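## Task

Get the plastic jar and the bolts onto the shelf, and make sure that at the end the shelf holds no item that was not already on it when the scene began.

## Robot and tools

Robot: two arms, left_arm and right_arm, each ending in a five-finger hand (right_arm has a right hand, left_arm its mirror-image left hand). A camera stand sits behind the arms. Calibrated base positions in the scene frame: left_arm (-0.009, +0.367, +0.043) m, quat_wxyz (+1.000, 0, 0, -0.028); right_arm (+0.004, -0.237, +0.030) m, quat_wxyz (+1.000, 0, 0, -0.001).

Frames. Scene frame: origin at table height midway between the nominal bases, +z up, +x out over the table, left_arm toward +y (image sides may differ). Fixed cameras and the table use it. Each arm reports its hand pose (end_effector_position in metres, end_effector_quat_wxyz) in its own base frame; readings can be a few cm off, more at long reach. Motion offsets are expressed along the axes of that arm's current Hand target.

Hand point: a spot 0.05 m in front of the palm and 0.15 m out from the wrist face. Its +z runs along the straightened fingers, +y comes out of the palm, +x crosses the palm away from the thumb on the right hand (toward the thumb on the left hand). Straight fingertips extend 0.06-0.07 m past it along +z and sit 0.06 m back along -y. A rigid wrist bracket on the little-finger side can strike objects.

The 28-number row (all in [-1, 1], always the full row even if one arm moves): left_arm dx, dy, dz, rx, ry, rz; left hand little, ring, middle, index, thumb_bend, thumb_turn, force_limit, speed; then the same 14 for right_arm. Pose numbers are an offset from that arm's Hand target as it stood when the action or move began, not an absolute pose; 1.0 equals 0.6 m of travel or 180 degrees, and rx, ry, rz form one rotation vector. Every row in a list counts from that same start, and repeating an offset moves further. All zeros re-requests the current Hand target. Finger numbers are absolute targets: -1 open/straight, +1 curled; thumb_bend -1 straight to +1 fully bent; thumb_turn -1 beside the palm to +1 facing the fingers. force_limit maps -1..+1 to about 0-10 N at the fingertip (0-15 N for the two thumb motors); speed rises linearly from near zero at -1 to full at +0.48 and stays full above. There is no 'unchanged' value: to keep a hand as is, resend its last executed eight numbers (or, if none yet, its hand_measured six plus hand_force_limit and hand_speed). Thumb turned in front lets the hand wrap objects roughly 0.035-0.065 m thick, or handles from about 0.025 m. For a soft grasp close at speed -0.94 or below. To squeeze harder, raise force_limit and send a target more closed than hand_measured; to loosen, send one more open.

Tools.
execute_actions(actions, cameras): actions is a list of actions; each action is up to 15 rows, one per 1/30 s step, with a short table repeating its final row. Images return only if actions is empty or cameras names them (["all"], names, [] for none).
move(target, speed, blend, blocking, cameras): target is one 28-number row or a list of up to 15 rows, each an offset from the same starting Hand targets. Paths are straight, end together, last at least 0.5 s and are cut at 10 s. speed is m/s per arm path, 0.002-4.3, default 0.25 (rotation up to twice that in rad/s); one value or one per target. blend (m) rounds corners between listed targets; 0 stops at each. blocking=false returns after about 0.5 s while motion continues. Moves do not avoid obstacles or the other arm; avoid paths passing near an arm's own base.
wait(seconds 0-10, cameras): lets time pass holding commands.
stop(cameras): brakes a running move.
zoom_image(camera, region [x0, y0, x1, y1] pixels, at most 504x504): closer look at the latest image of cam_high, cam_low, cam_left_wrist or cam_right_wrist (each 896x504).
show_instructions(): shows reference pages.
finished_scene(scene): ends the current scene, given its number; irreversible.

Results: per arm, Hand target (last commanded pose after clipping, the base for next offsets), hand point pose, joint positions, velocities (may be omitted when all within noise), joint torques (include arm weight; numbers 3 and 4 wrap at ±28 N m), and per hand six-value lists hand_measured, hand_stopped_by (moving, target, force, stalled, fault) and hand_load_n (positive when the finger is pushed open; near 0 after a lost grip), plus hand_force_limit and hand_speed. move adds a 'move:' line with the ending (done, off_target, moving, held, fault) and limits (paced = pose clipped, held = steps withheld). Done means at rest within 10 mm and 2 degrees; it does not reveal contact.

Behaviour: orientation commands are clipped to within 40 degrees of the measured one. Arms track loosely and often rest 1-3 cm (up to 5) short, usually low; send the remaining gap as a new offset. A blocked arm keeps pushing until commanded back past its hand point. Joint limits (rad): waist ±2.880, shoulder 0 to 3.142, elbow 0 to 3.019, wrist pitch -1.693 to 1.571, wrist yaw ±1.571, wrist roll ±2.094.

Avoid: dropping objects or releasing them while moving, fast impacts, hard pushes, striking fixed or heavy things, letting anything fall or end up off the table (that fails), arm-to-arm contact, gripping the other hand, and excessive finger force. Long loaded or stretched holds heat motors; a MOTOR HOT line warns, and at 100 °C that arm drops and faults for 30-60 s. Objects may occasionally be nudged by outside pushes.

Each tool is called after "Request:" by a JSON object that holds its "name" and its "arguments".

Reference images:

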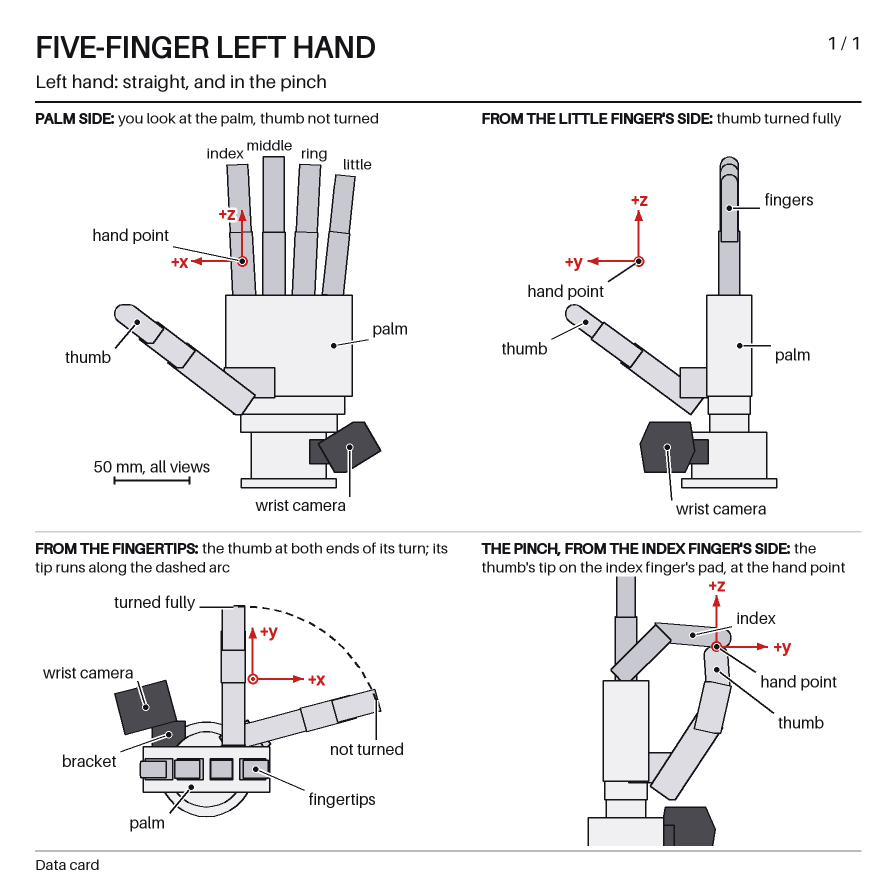

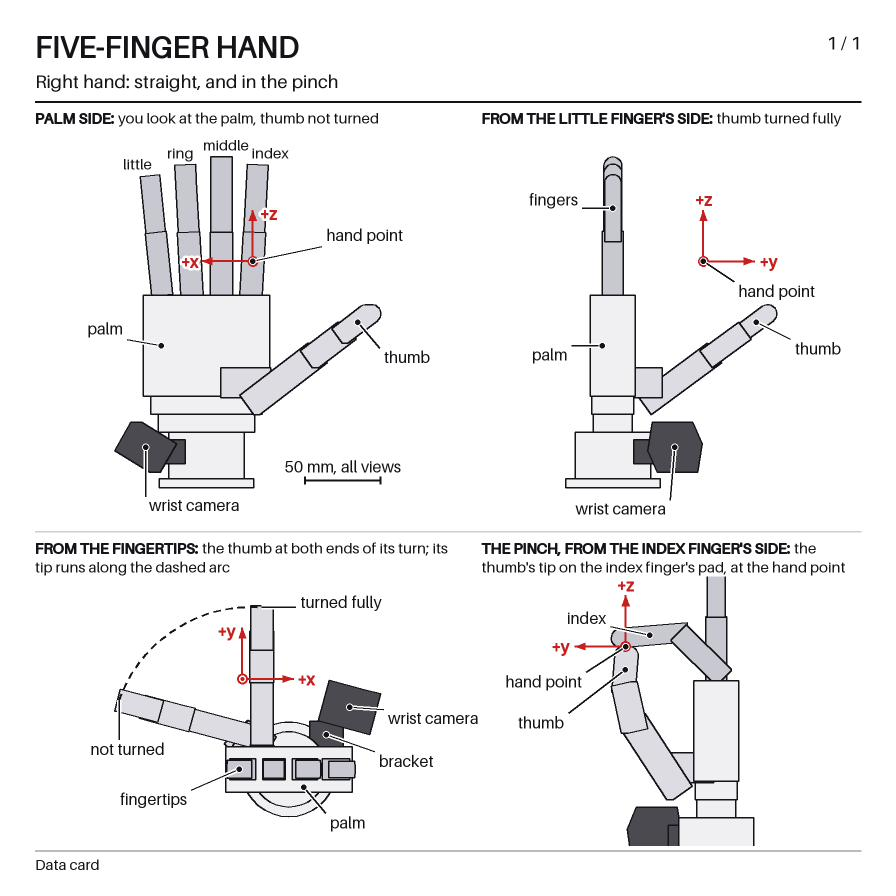

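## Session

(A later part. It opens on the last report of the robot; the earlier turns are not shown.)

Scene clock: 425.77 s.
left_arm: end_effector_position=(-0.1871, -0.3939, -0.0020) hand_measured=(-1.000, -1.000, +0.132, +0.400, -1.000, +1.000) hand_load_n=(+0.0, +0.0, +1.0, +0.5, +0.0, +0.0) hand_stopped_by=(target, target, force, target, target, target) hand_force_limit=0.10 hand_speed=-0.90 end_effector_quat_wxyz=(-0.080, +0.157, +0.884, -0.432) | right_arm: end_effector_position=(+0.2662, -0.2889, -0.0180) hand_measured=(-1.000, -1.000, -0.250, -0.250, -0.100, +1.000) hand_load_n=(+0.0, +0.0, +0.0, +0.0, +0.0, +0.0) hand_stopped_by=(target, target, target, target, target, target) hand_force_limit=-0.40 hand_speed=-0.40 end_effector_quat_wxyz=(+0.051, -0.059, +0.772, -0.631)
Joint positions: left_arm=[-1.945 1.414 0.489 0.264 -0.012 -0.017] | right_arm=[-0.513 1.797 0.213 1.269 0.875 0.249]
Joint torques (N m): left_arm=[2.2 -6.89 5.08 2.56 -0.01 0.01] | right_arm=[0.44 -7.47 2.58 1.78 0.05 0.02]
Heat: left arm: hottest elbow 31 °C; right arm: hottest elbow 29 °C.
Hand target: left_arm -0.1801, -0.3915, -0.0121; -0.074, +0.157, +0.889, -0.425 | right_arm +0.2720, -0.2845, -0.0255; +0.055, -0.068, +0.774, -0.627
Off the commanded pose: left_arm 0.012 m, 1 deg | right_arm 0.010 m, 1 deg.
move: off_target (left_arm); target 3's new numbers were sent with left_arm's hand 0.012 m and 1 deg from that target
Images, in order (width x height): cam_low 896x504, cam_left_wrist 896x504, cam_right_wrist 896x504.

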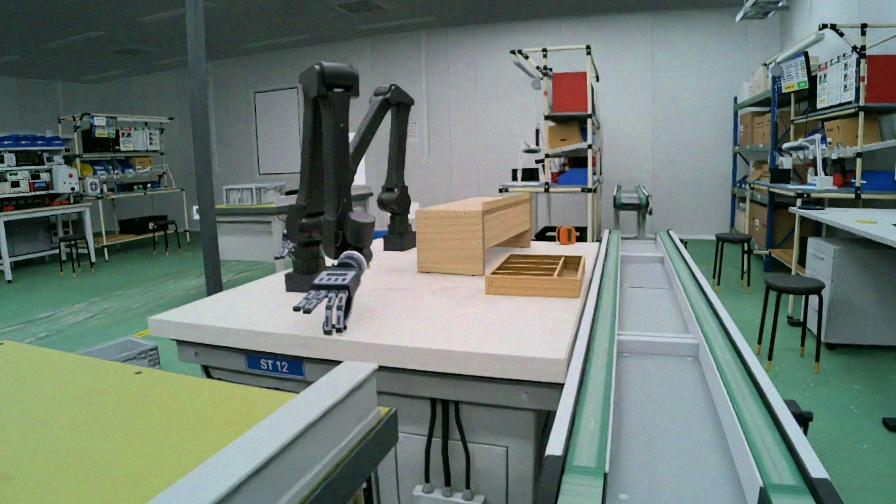

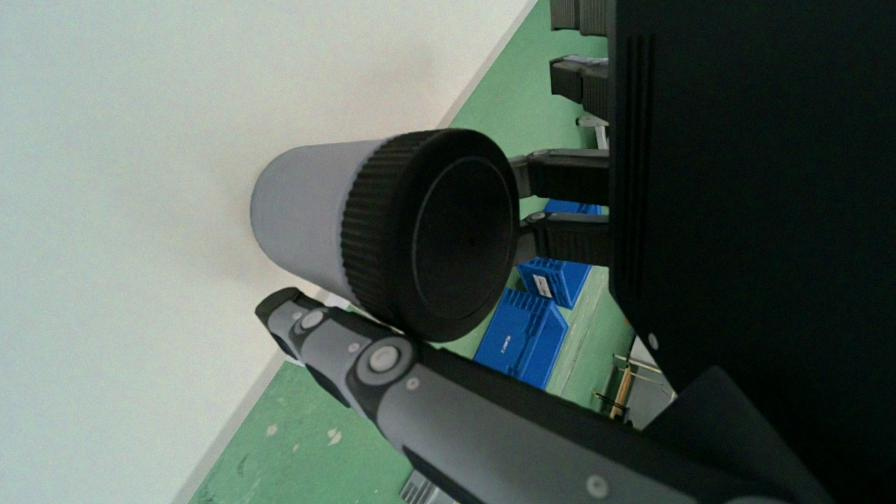

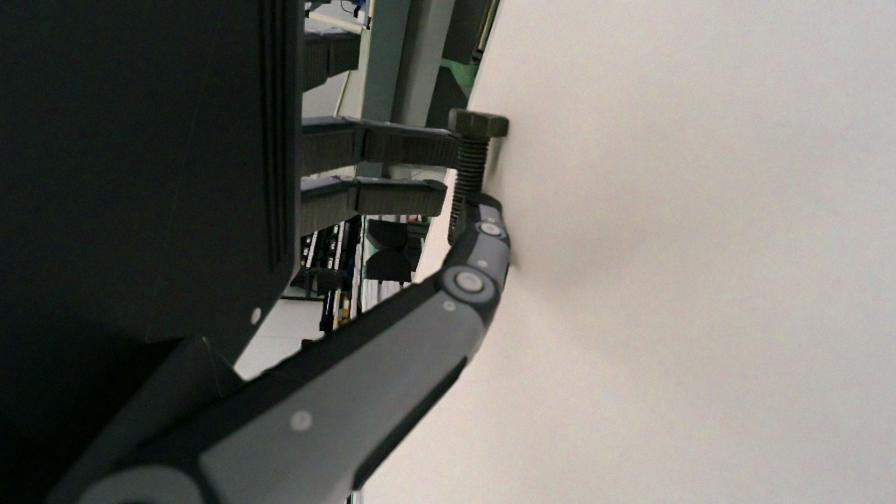

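Request:
{"name": "move", "arguments": {"target": [[0,0,0,0,0,0,-1,-1,-0.5,-0.5,-1,1,0.1,-0.5,0,0,0,0,0,0,-1,-1,0.6,0.6,-0.1,1,-0.1,-0.88],[-0.0151,-0.0016,0.002,0,0,0,-1,-1,-0.5,-0.5,-1,1,0.1,-0.5,0,0,0,0,0,0,-1,-1,0.6,0.6,-0.1,1,-0.1,-0.88]], "speed": 0.06, "cameras": ["cam_left_wrist","cam_right_wrist","cam_low"]}}

Request:
{"name": "zoom_image", "arguments": {"camera": "cam_right_wrist", "region": [400, 100, 640, 320]}}

Request:
{"name": "zoom_image", "arguments": {"camera": "cam_low", "region": [300, 280, 380, 345]}}

Scene clock: 434.03 s.
left_arm: end_effector_position=(-0.1778, -0.3972, -0.0028) hand_measured=(-1.000, -1.000, -0.500, -0.500, -1.000, +1.000) hand_load_n=(+0.0, +0.0, +0.0, +0.0, +0.0, +0.0) hand_stopped_by=(target, target, target, target, target, target) hand_force_limit=0.10 hand_speed=-0.50 end_effector_quat_wxyz=(-0.079, +0.156, +0.885, -0.431) | right_arm: end_effector_position=(+0.2751, -0.2942, -0.0104) hand_measured=(-1.000, -1.000, +0.148, +0.226, -0.100, +1.000) hand_load_n=(+0.0, +0.0, +7.0, +5.5, +2.0, -1.0) hand_stopped_by=(target, target, force, force, target, target) hand_force_limit=-0.10 hand_speed=-0.88 end_effector_quat_wxyz=(+0.062, -0.049, +0.765, -0.639)
Joint positions: left_arm=[-1.916 1.416 0.489 0.264 0.008 0] | right_arm=[-0.513 1.797 0.23 1.29 0.877 0.249]
Joint torques (N m): left_arm=[2.26 -6.65 5.37 2.59 0.11 0] | right_arm=[0.44 -7.77 1.51 0.99 -0.08 0.01]
Heat: left arm: hottest elbow 31 °C; right arm: hottest elbow 29 °C.
Hand target: left_arm -0.1720, -0.3960, -0.0122; -0.074, +0.156, +0.889, -0.425 | right_arm +0.2720, -0.2845, -0.0255; +0.055, -0.068, +0.774, -0.627
Off the commanded pose: left_arm 0.011 m, 1 deg | right_arm 0.018 m, 3 deg.
move: off_target (left_arm, right_arm)
Images, in order (width x height): cam_low 896x504, cam_left_wrist 896x504, cam_right_wrist 896x504.

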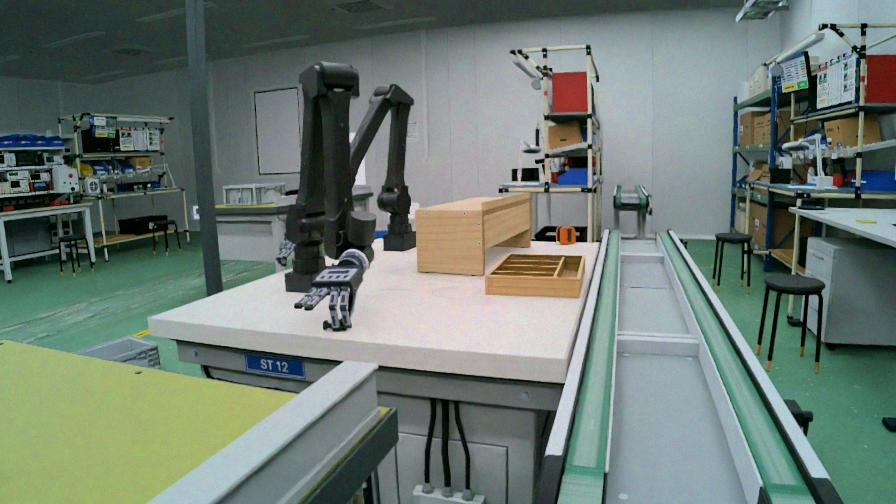

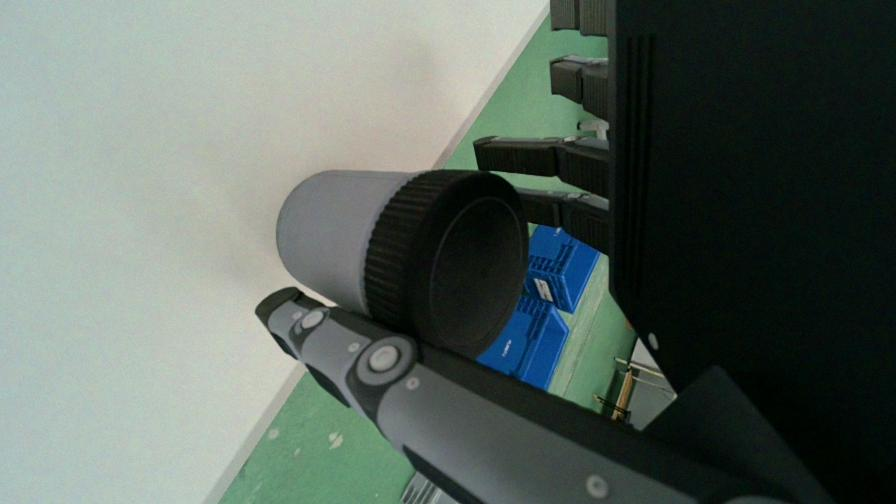

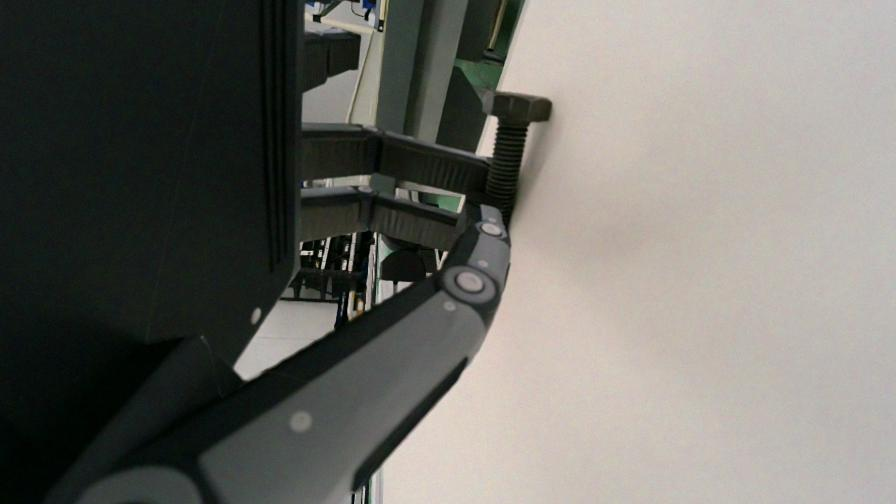

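Scaled by 2.100.

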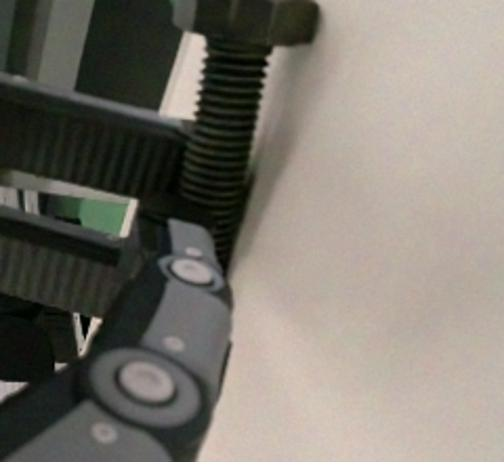

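Scaled by 6.300.

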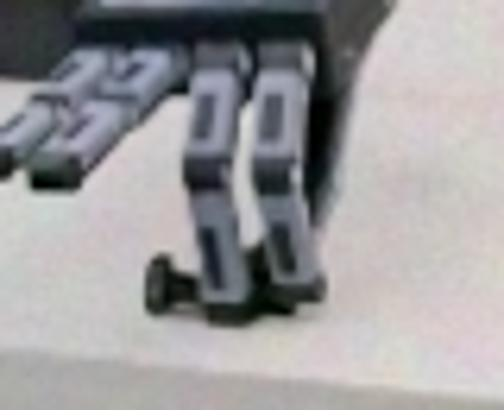

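Request:
{"name": "move", "arguments": {"target": [[0,0,0,0,0,0,-1,-1,0.4,0.4,-1,1,0.1,-0.88,0,0,0,0,0,0,-1,-1,-0.1,-0.1,-0.1,1,-0.1,-0.4],[0,0,0,0,0,0,-1,-1,0.4,0.4,-1,1,0.1,-0.88,-0.0137,-0.0505,-0.0063,0,0,0,-1,-1,-0.1,-0.1,-0.27,1,-0.1,-0.4],[0,0,0,0,0,0,-1,-1,0.4,0.4,-1,1,0.1,-0.88,-0.0137,-0.0115,0.002,0,0,0,-1,-1,-0.1,-0.1,-0.27,1,-0.1,-0.4]], "speed": 0.06, "cameras": ["cam_left_wrist","cam_right_wrist","cam_low"]}}

Request:
{"name": "zoom_image", "arguments": {"camera": "cam_right_wrist", "region": [400, 100, 640, 320]}}

Request:
{"name": "zoom_image", "arguments": {"camera": "cam_low", "region": [300, 280, 380, 345]}}

Scene clock: 461.77 s.
left_arm: end_effector_position=(-0.1783, -0.3976, -0.0023) hand_measured=(-1.000, -1.000, +0.122, +0.244, -1.000, +1.000) hand_load_n=(-0.5, +0.0, +0.5, +3.5, +0.5, -1.5) hand_stopped_by=(target, target, force, force, target, target) hand_force_limit=0.10 hand_speed=-0.88 end_effector_quat_wxyz=(-0.080, +0.157, +0.884, -0.433) | right_arm: end_effector_position=(+0.2722, -0.2888, -0.0110) hand_measured=(-1.000, -1.000, -0.100, -0.100, -0.268, +1.000) hand_load_n=(+0.0, -0.5, +0.0, +0.0, -2.5, -1.5) hand_stopped_by=(target, target, target, target, target, target) hand_force_limit=-0.10 hand_speed=-0.40 end_effector_quat_wxyz=(+0.050, -0.060, +0.772, -0.631)
Joint positions: left_arm=[-1.916 1.416 0.489 0.267 0.01 0.001] | right_arm=[-0.501 1.747 0.224 1.203 0.887 0.254]
Joint torques (N m): left_arm=[2.2 -6.53 5.37 2.41 0.04 0.03] | right_arm=[0.38 -7 3.47 1.66 0.04 0.02]
Heat: left arm: hottest elbow 31 °C; right arm: hottest elbow 29 °C.
Hand target: left_arm -0.1720, -0.3961, -0.0121; -0.074, +0.157, +0.889, -0.425 | right_arm +0.2805, -0.2857, -0.0190; +0.055, -0.068, +0.774, -0.627
Off the commanded pose: left_arm 0.012 m, 1 deg | right_arm 0.012 m, 1 deg.
move: off_target (left_arm, right_arm); target 2's new numbers were sent with right_arm's hand 0.012 m and 2 deg from that target
Images, in order (width x height): cam_low 896x504, cam_left_wrist 896x504, cam_right_wrist 896x504.

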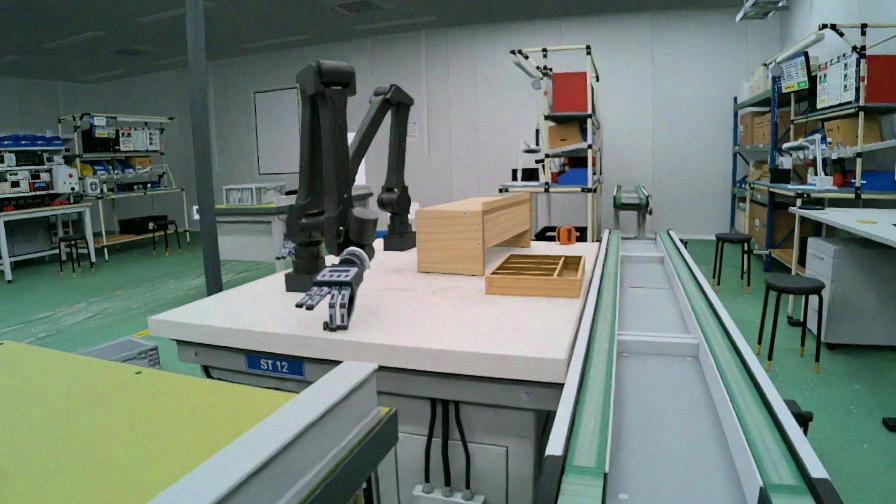

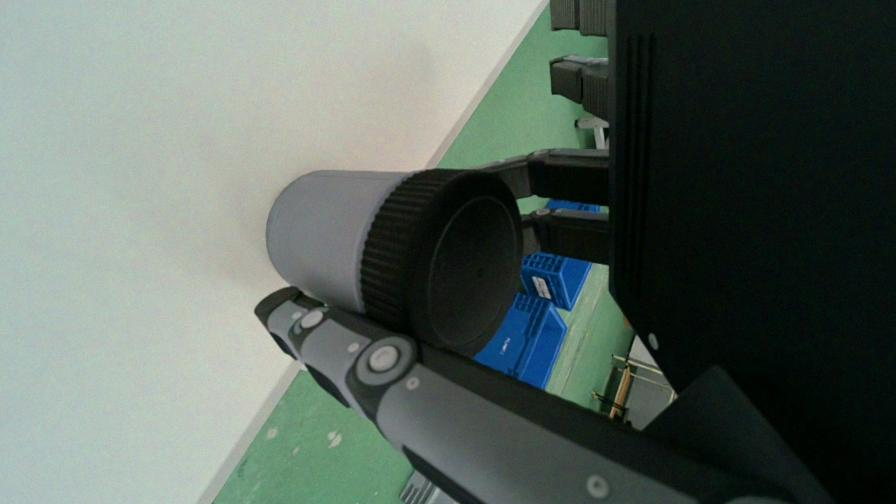

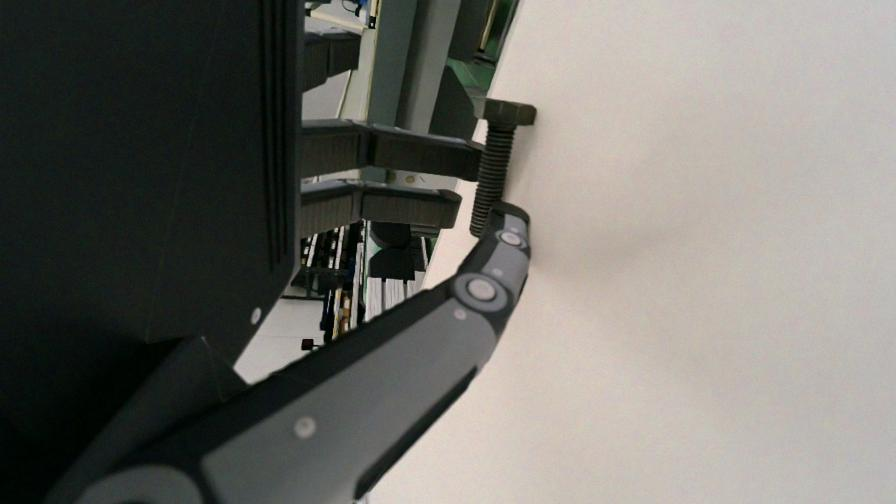

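Scaled by 2.100.

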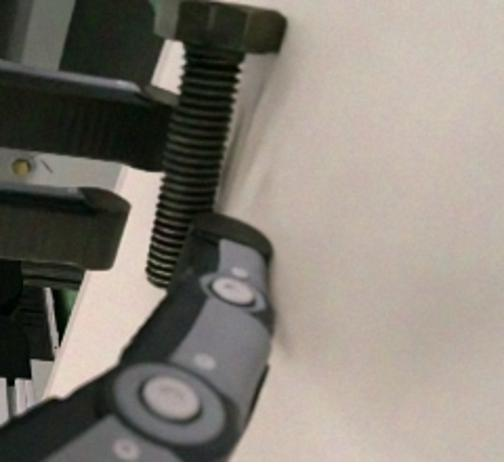

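Scaled by 6.300.

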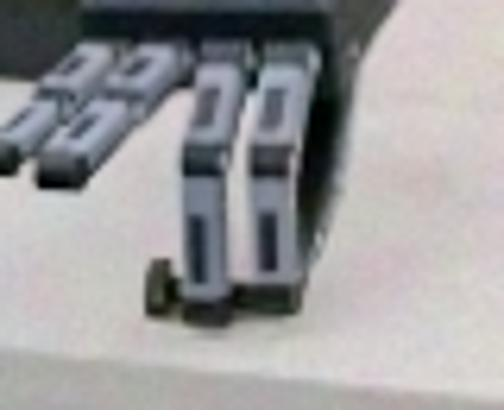

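Request:
{"name": "move", "arguments": {"target": [[0,0,0,0,0,0,-1,-1,-0.4,-0.4,-1,1,0.1,-0.5,0,0,0,0,0,0,-1,-1,0.5,0.5,-0.27,1,0,-0.88],[-0.0151,-0.0016,0.002,0,0,0,-1,-1,-0.4,-0.4,-1,1,0.1,-0.5,0,0,0,0,0,0,-1,-1,0.5,0.5,-0.27,1,0,-0.88],[-0.0151,-0.0016,0.002,0,0,0,-1,-1,0.4,0.4,-1,1,0.1,-0.88,0,0,0,0,0,0,-1,-1,0.5,0.5,-0.27,1,0,-0.88]], "speed": 0.06, "cameras": ["cam_left_wrist","cam_right_wrist","cam_low"]}}

Request:
{"name": "zoom_image", "arguments": {"camera": "cam_right_wrist", "region": [400, 100, 640, 320]}}

Request:
{"name": "zoom_image", "arguments": {"camera": "cam_low", "region": [300, 280, 380, 345]}}

Scene clock: 471.73 s.
left_arm: end_effector_position=(-0.1689, -0.4003, -0.0042) hand_measured=(-1.000, -1.000, +0.166, +0.200, -1.000, +1.000) hand_load_n=(+0.0, +0.0, +2.5, +5.5, +0.5, +0.0) hand_stopped_by=(target, target, force, force, target, target) hand_force_limit=0.10 hand_speed=-0.88 end_effector_quat_wxyz=(-0.078, +0.157, +0.885, -0.431) | right_arm: end_effector_position=(+0.2754, -0.2906, -0.0102) hand_measured=(-1.000, -1.000, +0.164, +0.220, -0.272, +1.000) hand_load_n=(+0.0, +0.0, +5.5, +5.5, +3.5, -0.5) hand_stopped_by=(target, target, force, force, target, target) hand_force_limit=0.00 hand_speed=-0.88 end_effector_quat_wxyz=(+0.052, -0.058, +0.771, -0.632)
Joint positions: left_arm=[-1.887 1.42 0.488 0.269 0.031 0.019] | right_arm=[-0.501 1.751 0.232 1.205 0.888 0.254]
Joint torques (N m): left_arm=[2.32 -6.53 5.74 2.32 0.09 0.01] | right_arm=[0.5 -7.36 2.95 1.63 0.02 0.04]
Heat: left arm: hottest elbow 31 °C; right arm: hottest elbow 29 °C.
Hand target: left_arm -0.1641, -0.4006, -0.0121; -0.074, +0.157, +0.889, -0.425 | right_arm +0.2804, -0.2856, -0.0191; +0.055, -0.068, +0.774, -0.627
Off the commanded pose: left_arm 0.009 m, 1 deg | right_arm 0.011 m, 1 deg.
move: off_target (right_arm)
Images, in order (width x height): cam_low 896x504, cam_left_wrist 896x504, cam_right_wrist 896x504.

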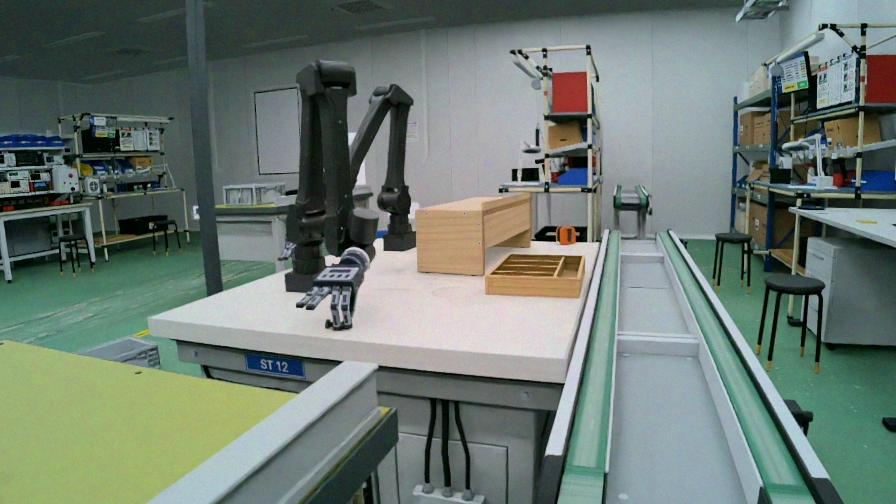

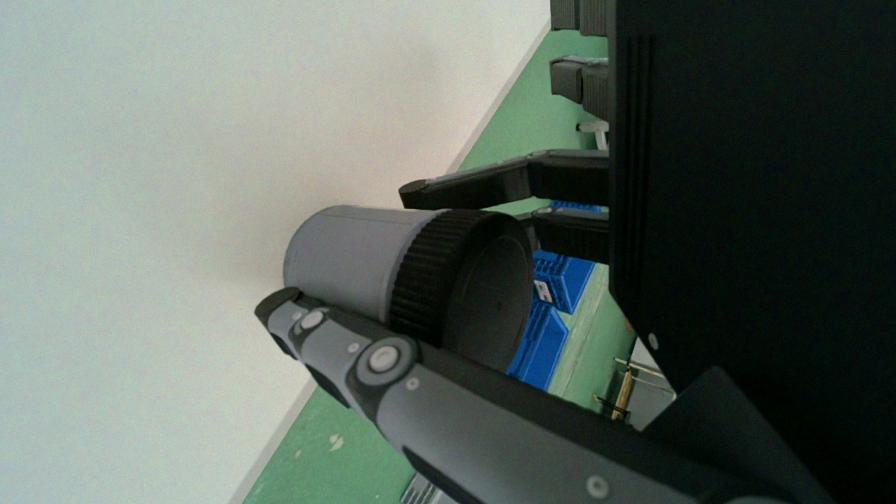

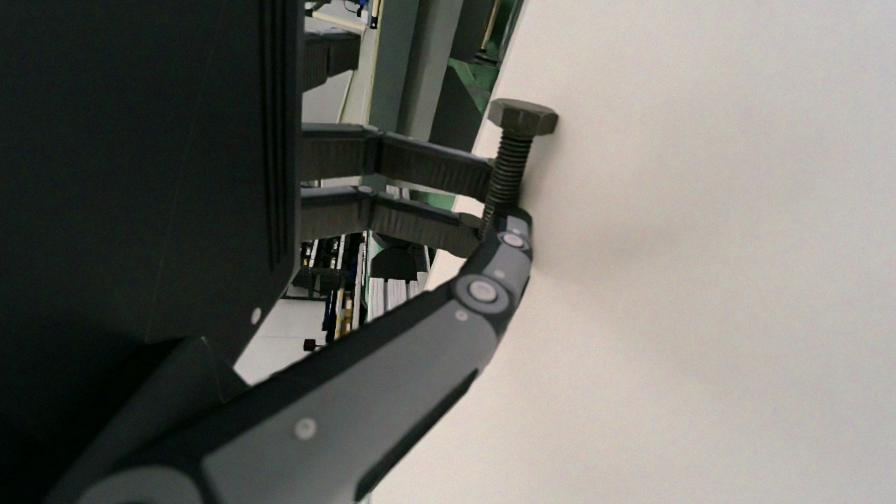

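Scaled by 2.100.

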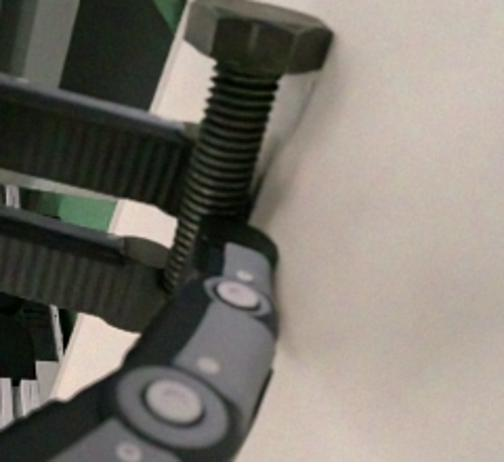

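Scaled by 6.300.

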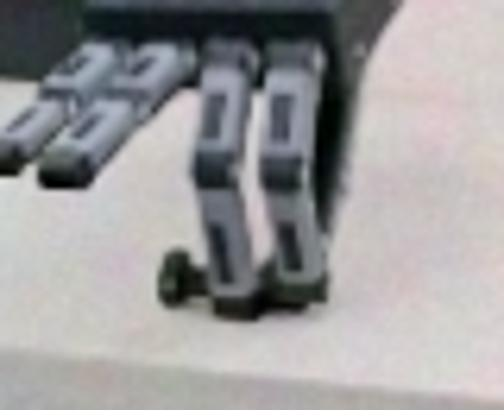

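Request:
{"name": "move", "arguments": {"target": [[0,0,0,0,0,0,-1,-1,-0.4,-0.4,-1,1,0.1,-0.5,0,-0.0652,-0.0138,0,0,0,-1,-1,0.5,0.5,-0.27,1,0,-0.88],[0.0106,0,0,0,0,0,-1,-1,-0.4,-0.4,-1,1,0.1,-0.5,0,-0.0652,-0.0138,0,0,0,-1,-1,0.5,0.5,-0.27,1,0,-0.88],[0.0106,0,0,0,0,0,-1,-1,0.4,0.4,-1,1,0.1,-0.88,0,-0.0652,-0.0138,0,0,0,-1,-1,0.5,0.5,-0.27,1,0,-0.88],[0.0106,0,0,0,0,0,-1,-1,0.5,0.5,-1,1,0.1,-0.9,0,-0.0652,-0.0138,0,0,0,-1,-1,0.5,0.5,-0.27,1,0,-0.88]], "speed": 0.05, "cameras": ["cam_left_wrist","cam_right_wrist","cam_low"]}}

Request:
{"name": "zoom_image", "arguments": {"camera": "cam_low", "region": [300, 270, 380, 335]}}

Scene clock: 484.93 s.
left_arm: end_effector_position=(-0.1664, -0.4013, -0.0054) hand_measured=(-1.000, -1.000, +0.500, +0.500, -1.000, +1.000) hand_load_n=(+0.0, +0.0, +0.0, +0.0, +0.0, +0.0) hand_stopped_by=(target, target, target, target, target, target) hand_force_limit=0.10 hand_speed=-0.90 end_effector_quat_wxyz=(-0.072, +0.154, +0.886, -0.432) | right_arm: end_effector_position=(+0.2736, -0.2890, +0.0159) hand_measured=(-1.000, -1.000, +0.164, +0.220, -0.272, +1.000) hand_load_n=(+0.0, +0.0, +4.0, +4.5, +5.5, +0.0) hand_stopped_by=(target, target, force, force, target, target) hand_force_limit=0.00 hand_speed=-0.88 end_effector_quat_wxyz=(+0.044, -0.067, +0.776, -0.625)
Joint positions: left_arm=[-1.887 1.423 0.488 0.27 0.016 0.019] | right_arm=[-0.501 1.543 0.232 0.966 0.884 0.254]
Joint torques (N m): left_arm=[0.73 -6.53 5.67 2.28 0.05 -0.11] | right_arm=[0.44 -10.11 4.19 1.28 0.18 0.02]
Heat: left arm: hottest elbow 31 °C; right arm: hottest elbow 29 °C.
Hand target: left_arm -0.1700, -0.3985, -0.0121; -0.074, +0.156, +0.889, -0.425 | right_arm +0.2805, -0.2857, +0.0210; +0.055, -0.068, +0.774, -0.627
Off the commanded pose: left_arm 0.008 m, 1 deg | right_arm 0.009 m, 1 deg.
move: done
Images, in order (width x height): cam_low 896x504, cam_left_wrist 896x504, cam_right_wrist 896x504.

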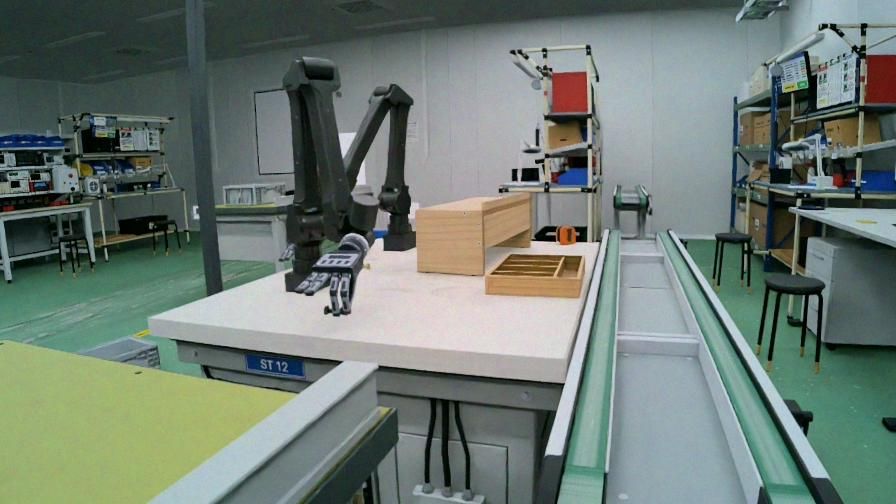

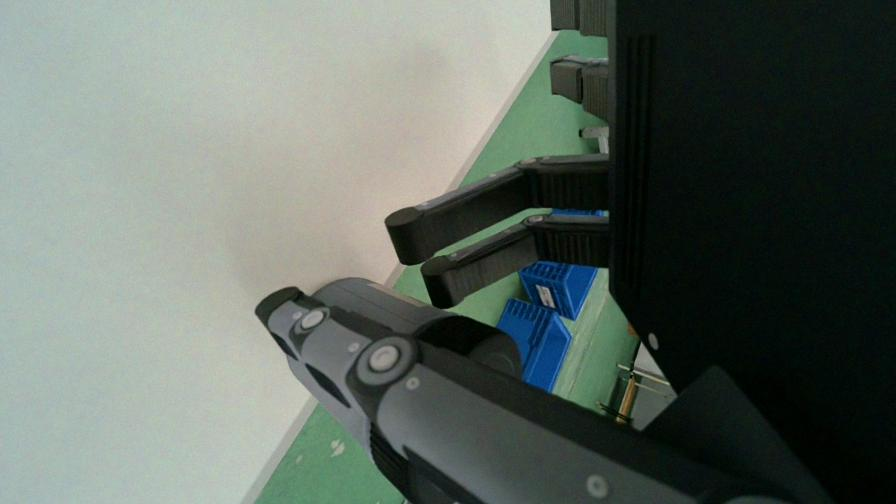

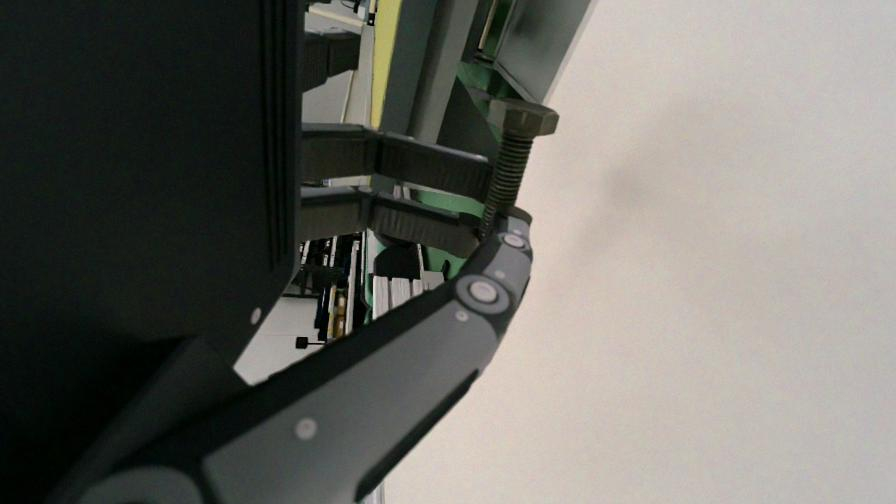

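Scaled by 6.300.

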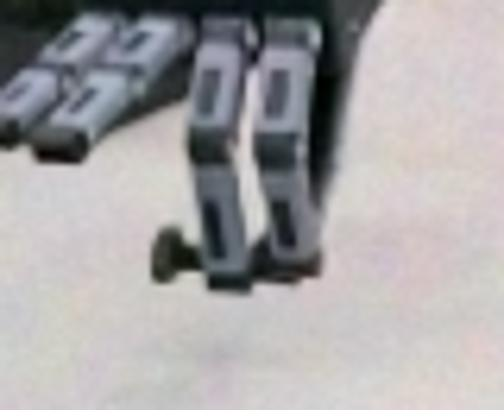

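Request:
{"name": "wait", "arguments": {"seconds": 0.1, "cameras": ["cam_high"]}}

Request:
{"name": "zoom_image", "arguments": {"camera": "cam_high", "region": [660, 190, 780, 290]}}

Scene clock: 503.17 s.
left_arm: end_effector_position=(-0.1664, -0.4013, -0.0054) hand_measured=(-1.000, -1.000, +0.500, +0.500, -1.000, +1.000) hand_load_n=(+0.0, +0.0, +0.0, +0.0, +0.0, +0.5) hand_stopped_by=(target, target, target, target, target, target) hand_force_limit=0.10 hand_speed=-0.90 end_effector_quat_wxyz=(-0.072, +0.154, +0.886, -0.432) | right_arm: end_effector_position=(+0.2736, -0.2890, +0.0159) hand_measured=(-1.000, -1.000, +0.164, +0.220, -0.272, +1.000) hand_load_n=(+0.0, +0.0, +4.5, +4.5, +5.5, +0.0) hand_stopped_by=(target, target, force, force, target, target) hand_force_limit=0.00 hand_speed=-0.88 end_effector_quat_wxyz=(+0.044, -0.067, +0.776, -0.625)
Joint positions: left_arm=[-1.887 1.423 0.488 0.27 0.016 0.019] | right_arm=[-0.501 1.543 0.232 0.966 0.884 0.254]
Joint torques (N m): left_arm=[0.79 -6.77 5.64 2.32 0.06 -0.11] | right_arm=[0.32 -10.05 4.19 1.25 0.17 0.02]
Heat: left arm: hottest elbow 30 °C; right arm: hottest elbow 30 °C.
Hand target: left_arm -0.1700, -0.3985, -0.0121; -0.074, +0.156, +0.889, -0.425 | right_arm +0.2805, -0.2857, +0.0210; +0.055, -0.068, +0.774, -0.627
Off the commanded pose: left_arm 0.008 m, 1 deg | right_arm 0.009 m, 1 deg.
wait: 0.10 s; at rest from the start
Images, in order (width x height): cam_high 896x504.

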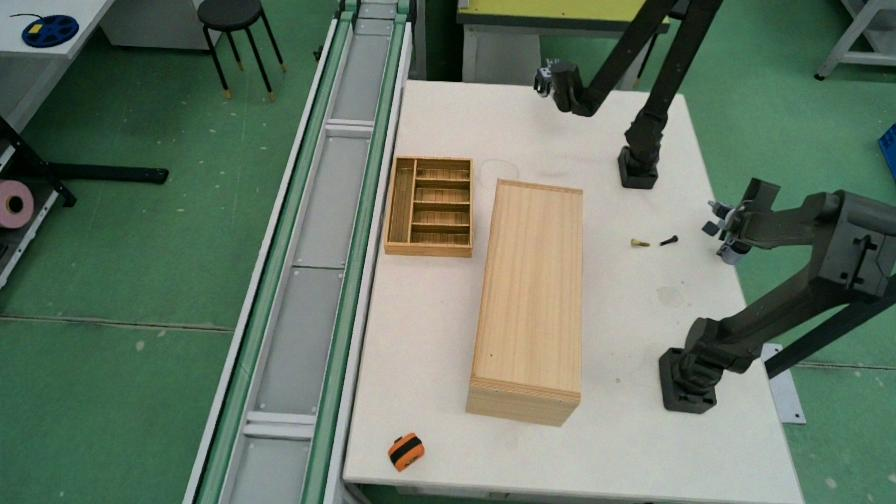

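Scaled by 4.200.

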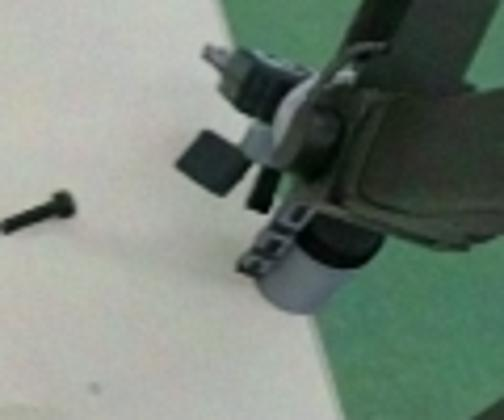

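Request:
{"name": "move", "arguments": {"target": [[0,0,0,0,0,0,-1,-1,-0.6,-0.6,-1,1,0.1,-0.5,0,0,0,0,0,0,-1,-1,0.5,0.5,-0.27,1,0,-0.88],[0,-0.1166,-0.0943,0,0,0,-1,-1,-0.6,-0.6,-1,1,0.1,-0.5,0,-0.1304,-0.0276,0,0,0,-1,-1,0.5,0.5,-0.27,1,0,-0.88]], "speed": 0.08, "cameras": ["cam_left_wrist","cam_right_wrist","cam_high"]}}

Request:
{"name": "zoom_image", "arguments": {"camera": "cam_high", "region": [660, 190, 780, 290]}}

Scene clock: 513.33 s.
left_arm: end_effector_position=(-0.1608, -0.3835, +0.0563) hand_measured=(-1.000, -1.000, -0.600, -0.600, -1.000, +1.000) hand_load_n=(+0.0, +0.0, +0.0, +0.0, +0.0, +0.0) hand_stopped_by=(target, target, target, target, target, target) hand_force_limit=0.10 hand_speed=-0.50 end_effector_quat_wxyz=(-0.069, +0.156, +0.897, -0.408) | right_arm: end_effector_position=(+0.2600, -0.2815, +0.0791) hand_measured=(-1.000, -1.000, +0.164, +0.220, -0.272, +1.000) hand_load_n=(+0.0, +0.0, +4.5, +4.5, +5.5, +0.0) hand_stopped_by=(target, target, force, force, target, target) hand_force_limit=0.00 hand_speed=-0.88 end_effector_quat_wxyz=(+0.032, -0.077, +0.782, -0.617)
Joint positions: left_arm=[-1.888 1.199 0.553 -0.072 0.016 0.019] | right_arm=[-0.501 1.114 0.26 0.474 0.884 0.254]
Joint torques (N m): left_arm=[0.79 -7.65 10.07 1.55 0.06 -0.11] | right_arm=[0.5 -6.65 9.92 1.16 0.24 0.02]
Heat: left arm: hottest elbow 31 °C; right arm: hottest elbow 30 °C.
Hand target: left_arm -0.1701, -0.3985, +0.0781; -0.074, +0.156, +0.889, -0.425 | right_arm +0.2805, -0.2858, +0.1009; +0.055, -0.068, +0.774, -0.627
Off the commanded pose: left_arm 0.028 m, 2 deg | right_arm 0.030 m, 3 deg.
move: off_target (left_arm, right_arm)
Images, in order (width x height): cam_high 896x504, cam_left_wrist 896x504, cam_right_wrist 896x504.

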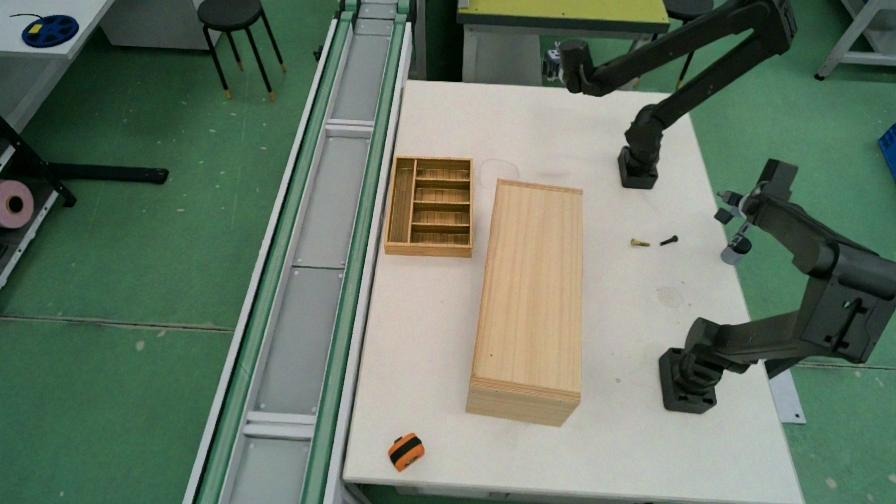

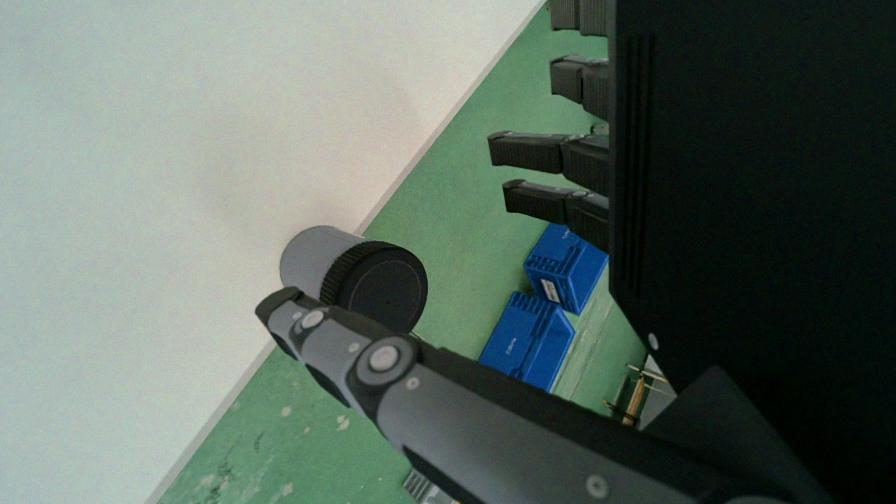

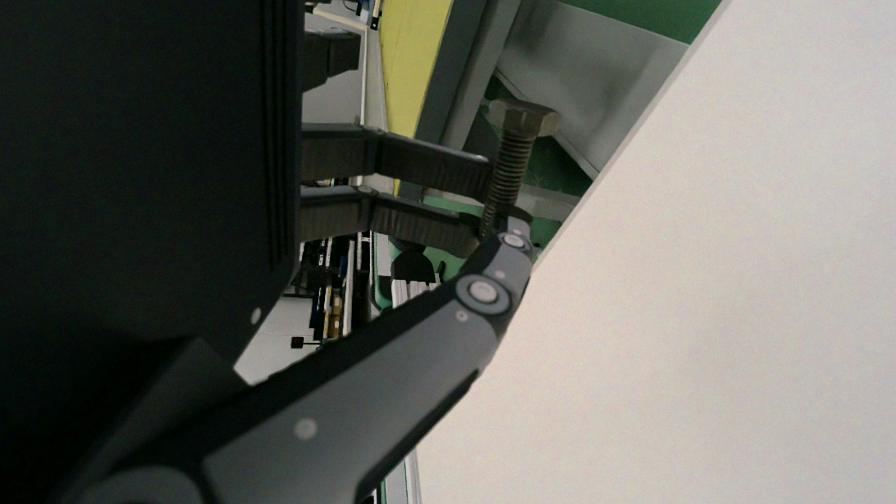

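Scaled by 4.200.

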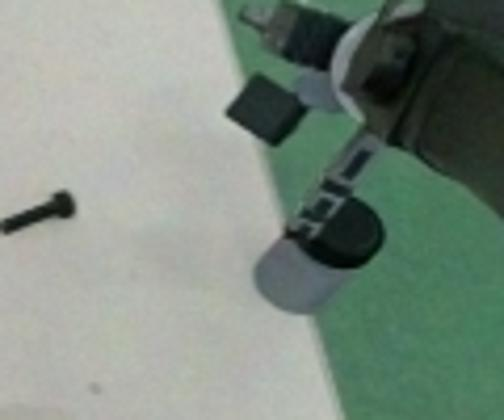

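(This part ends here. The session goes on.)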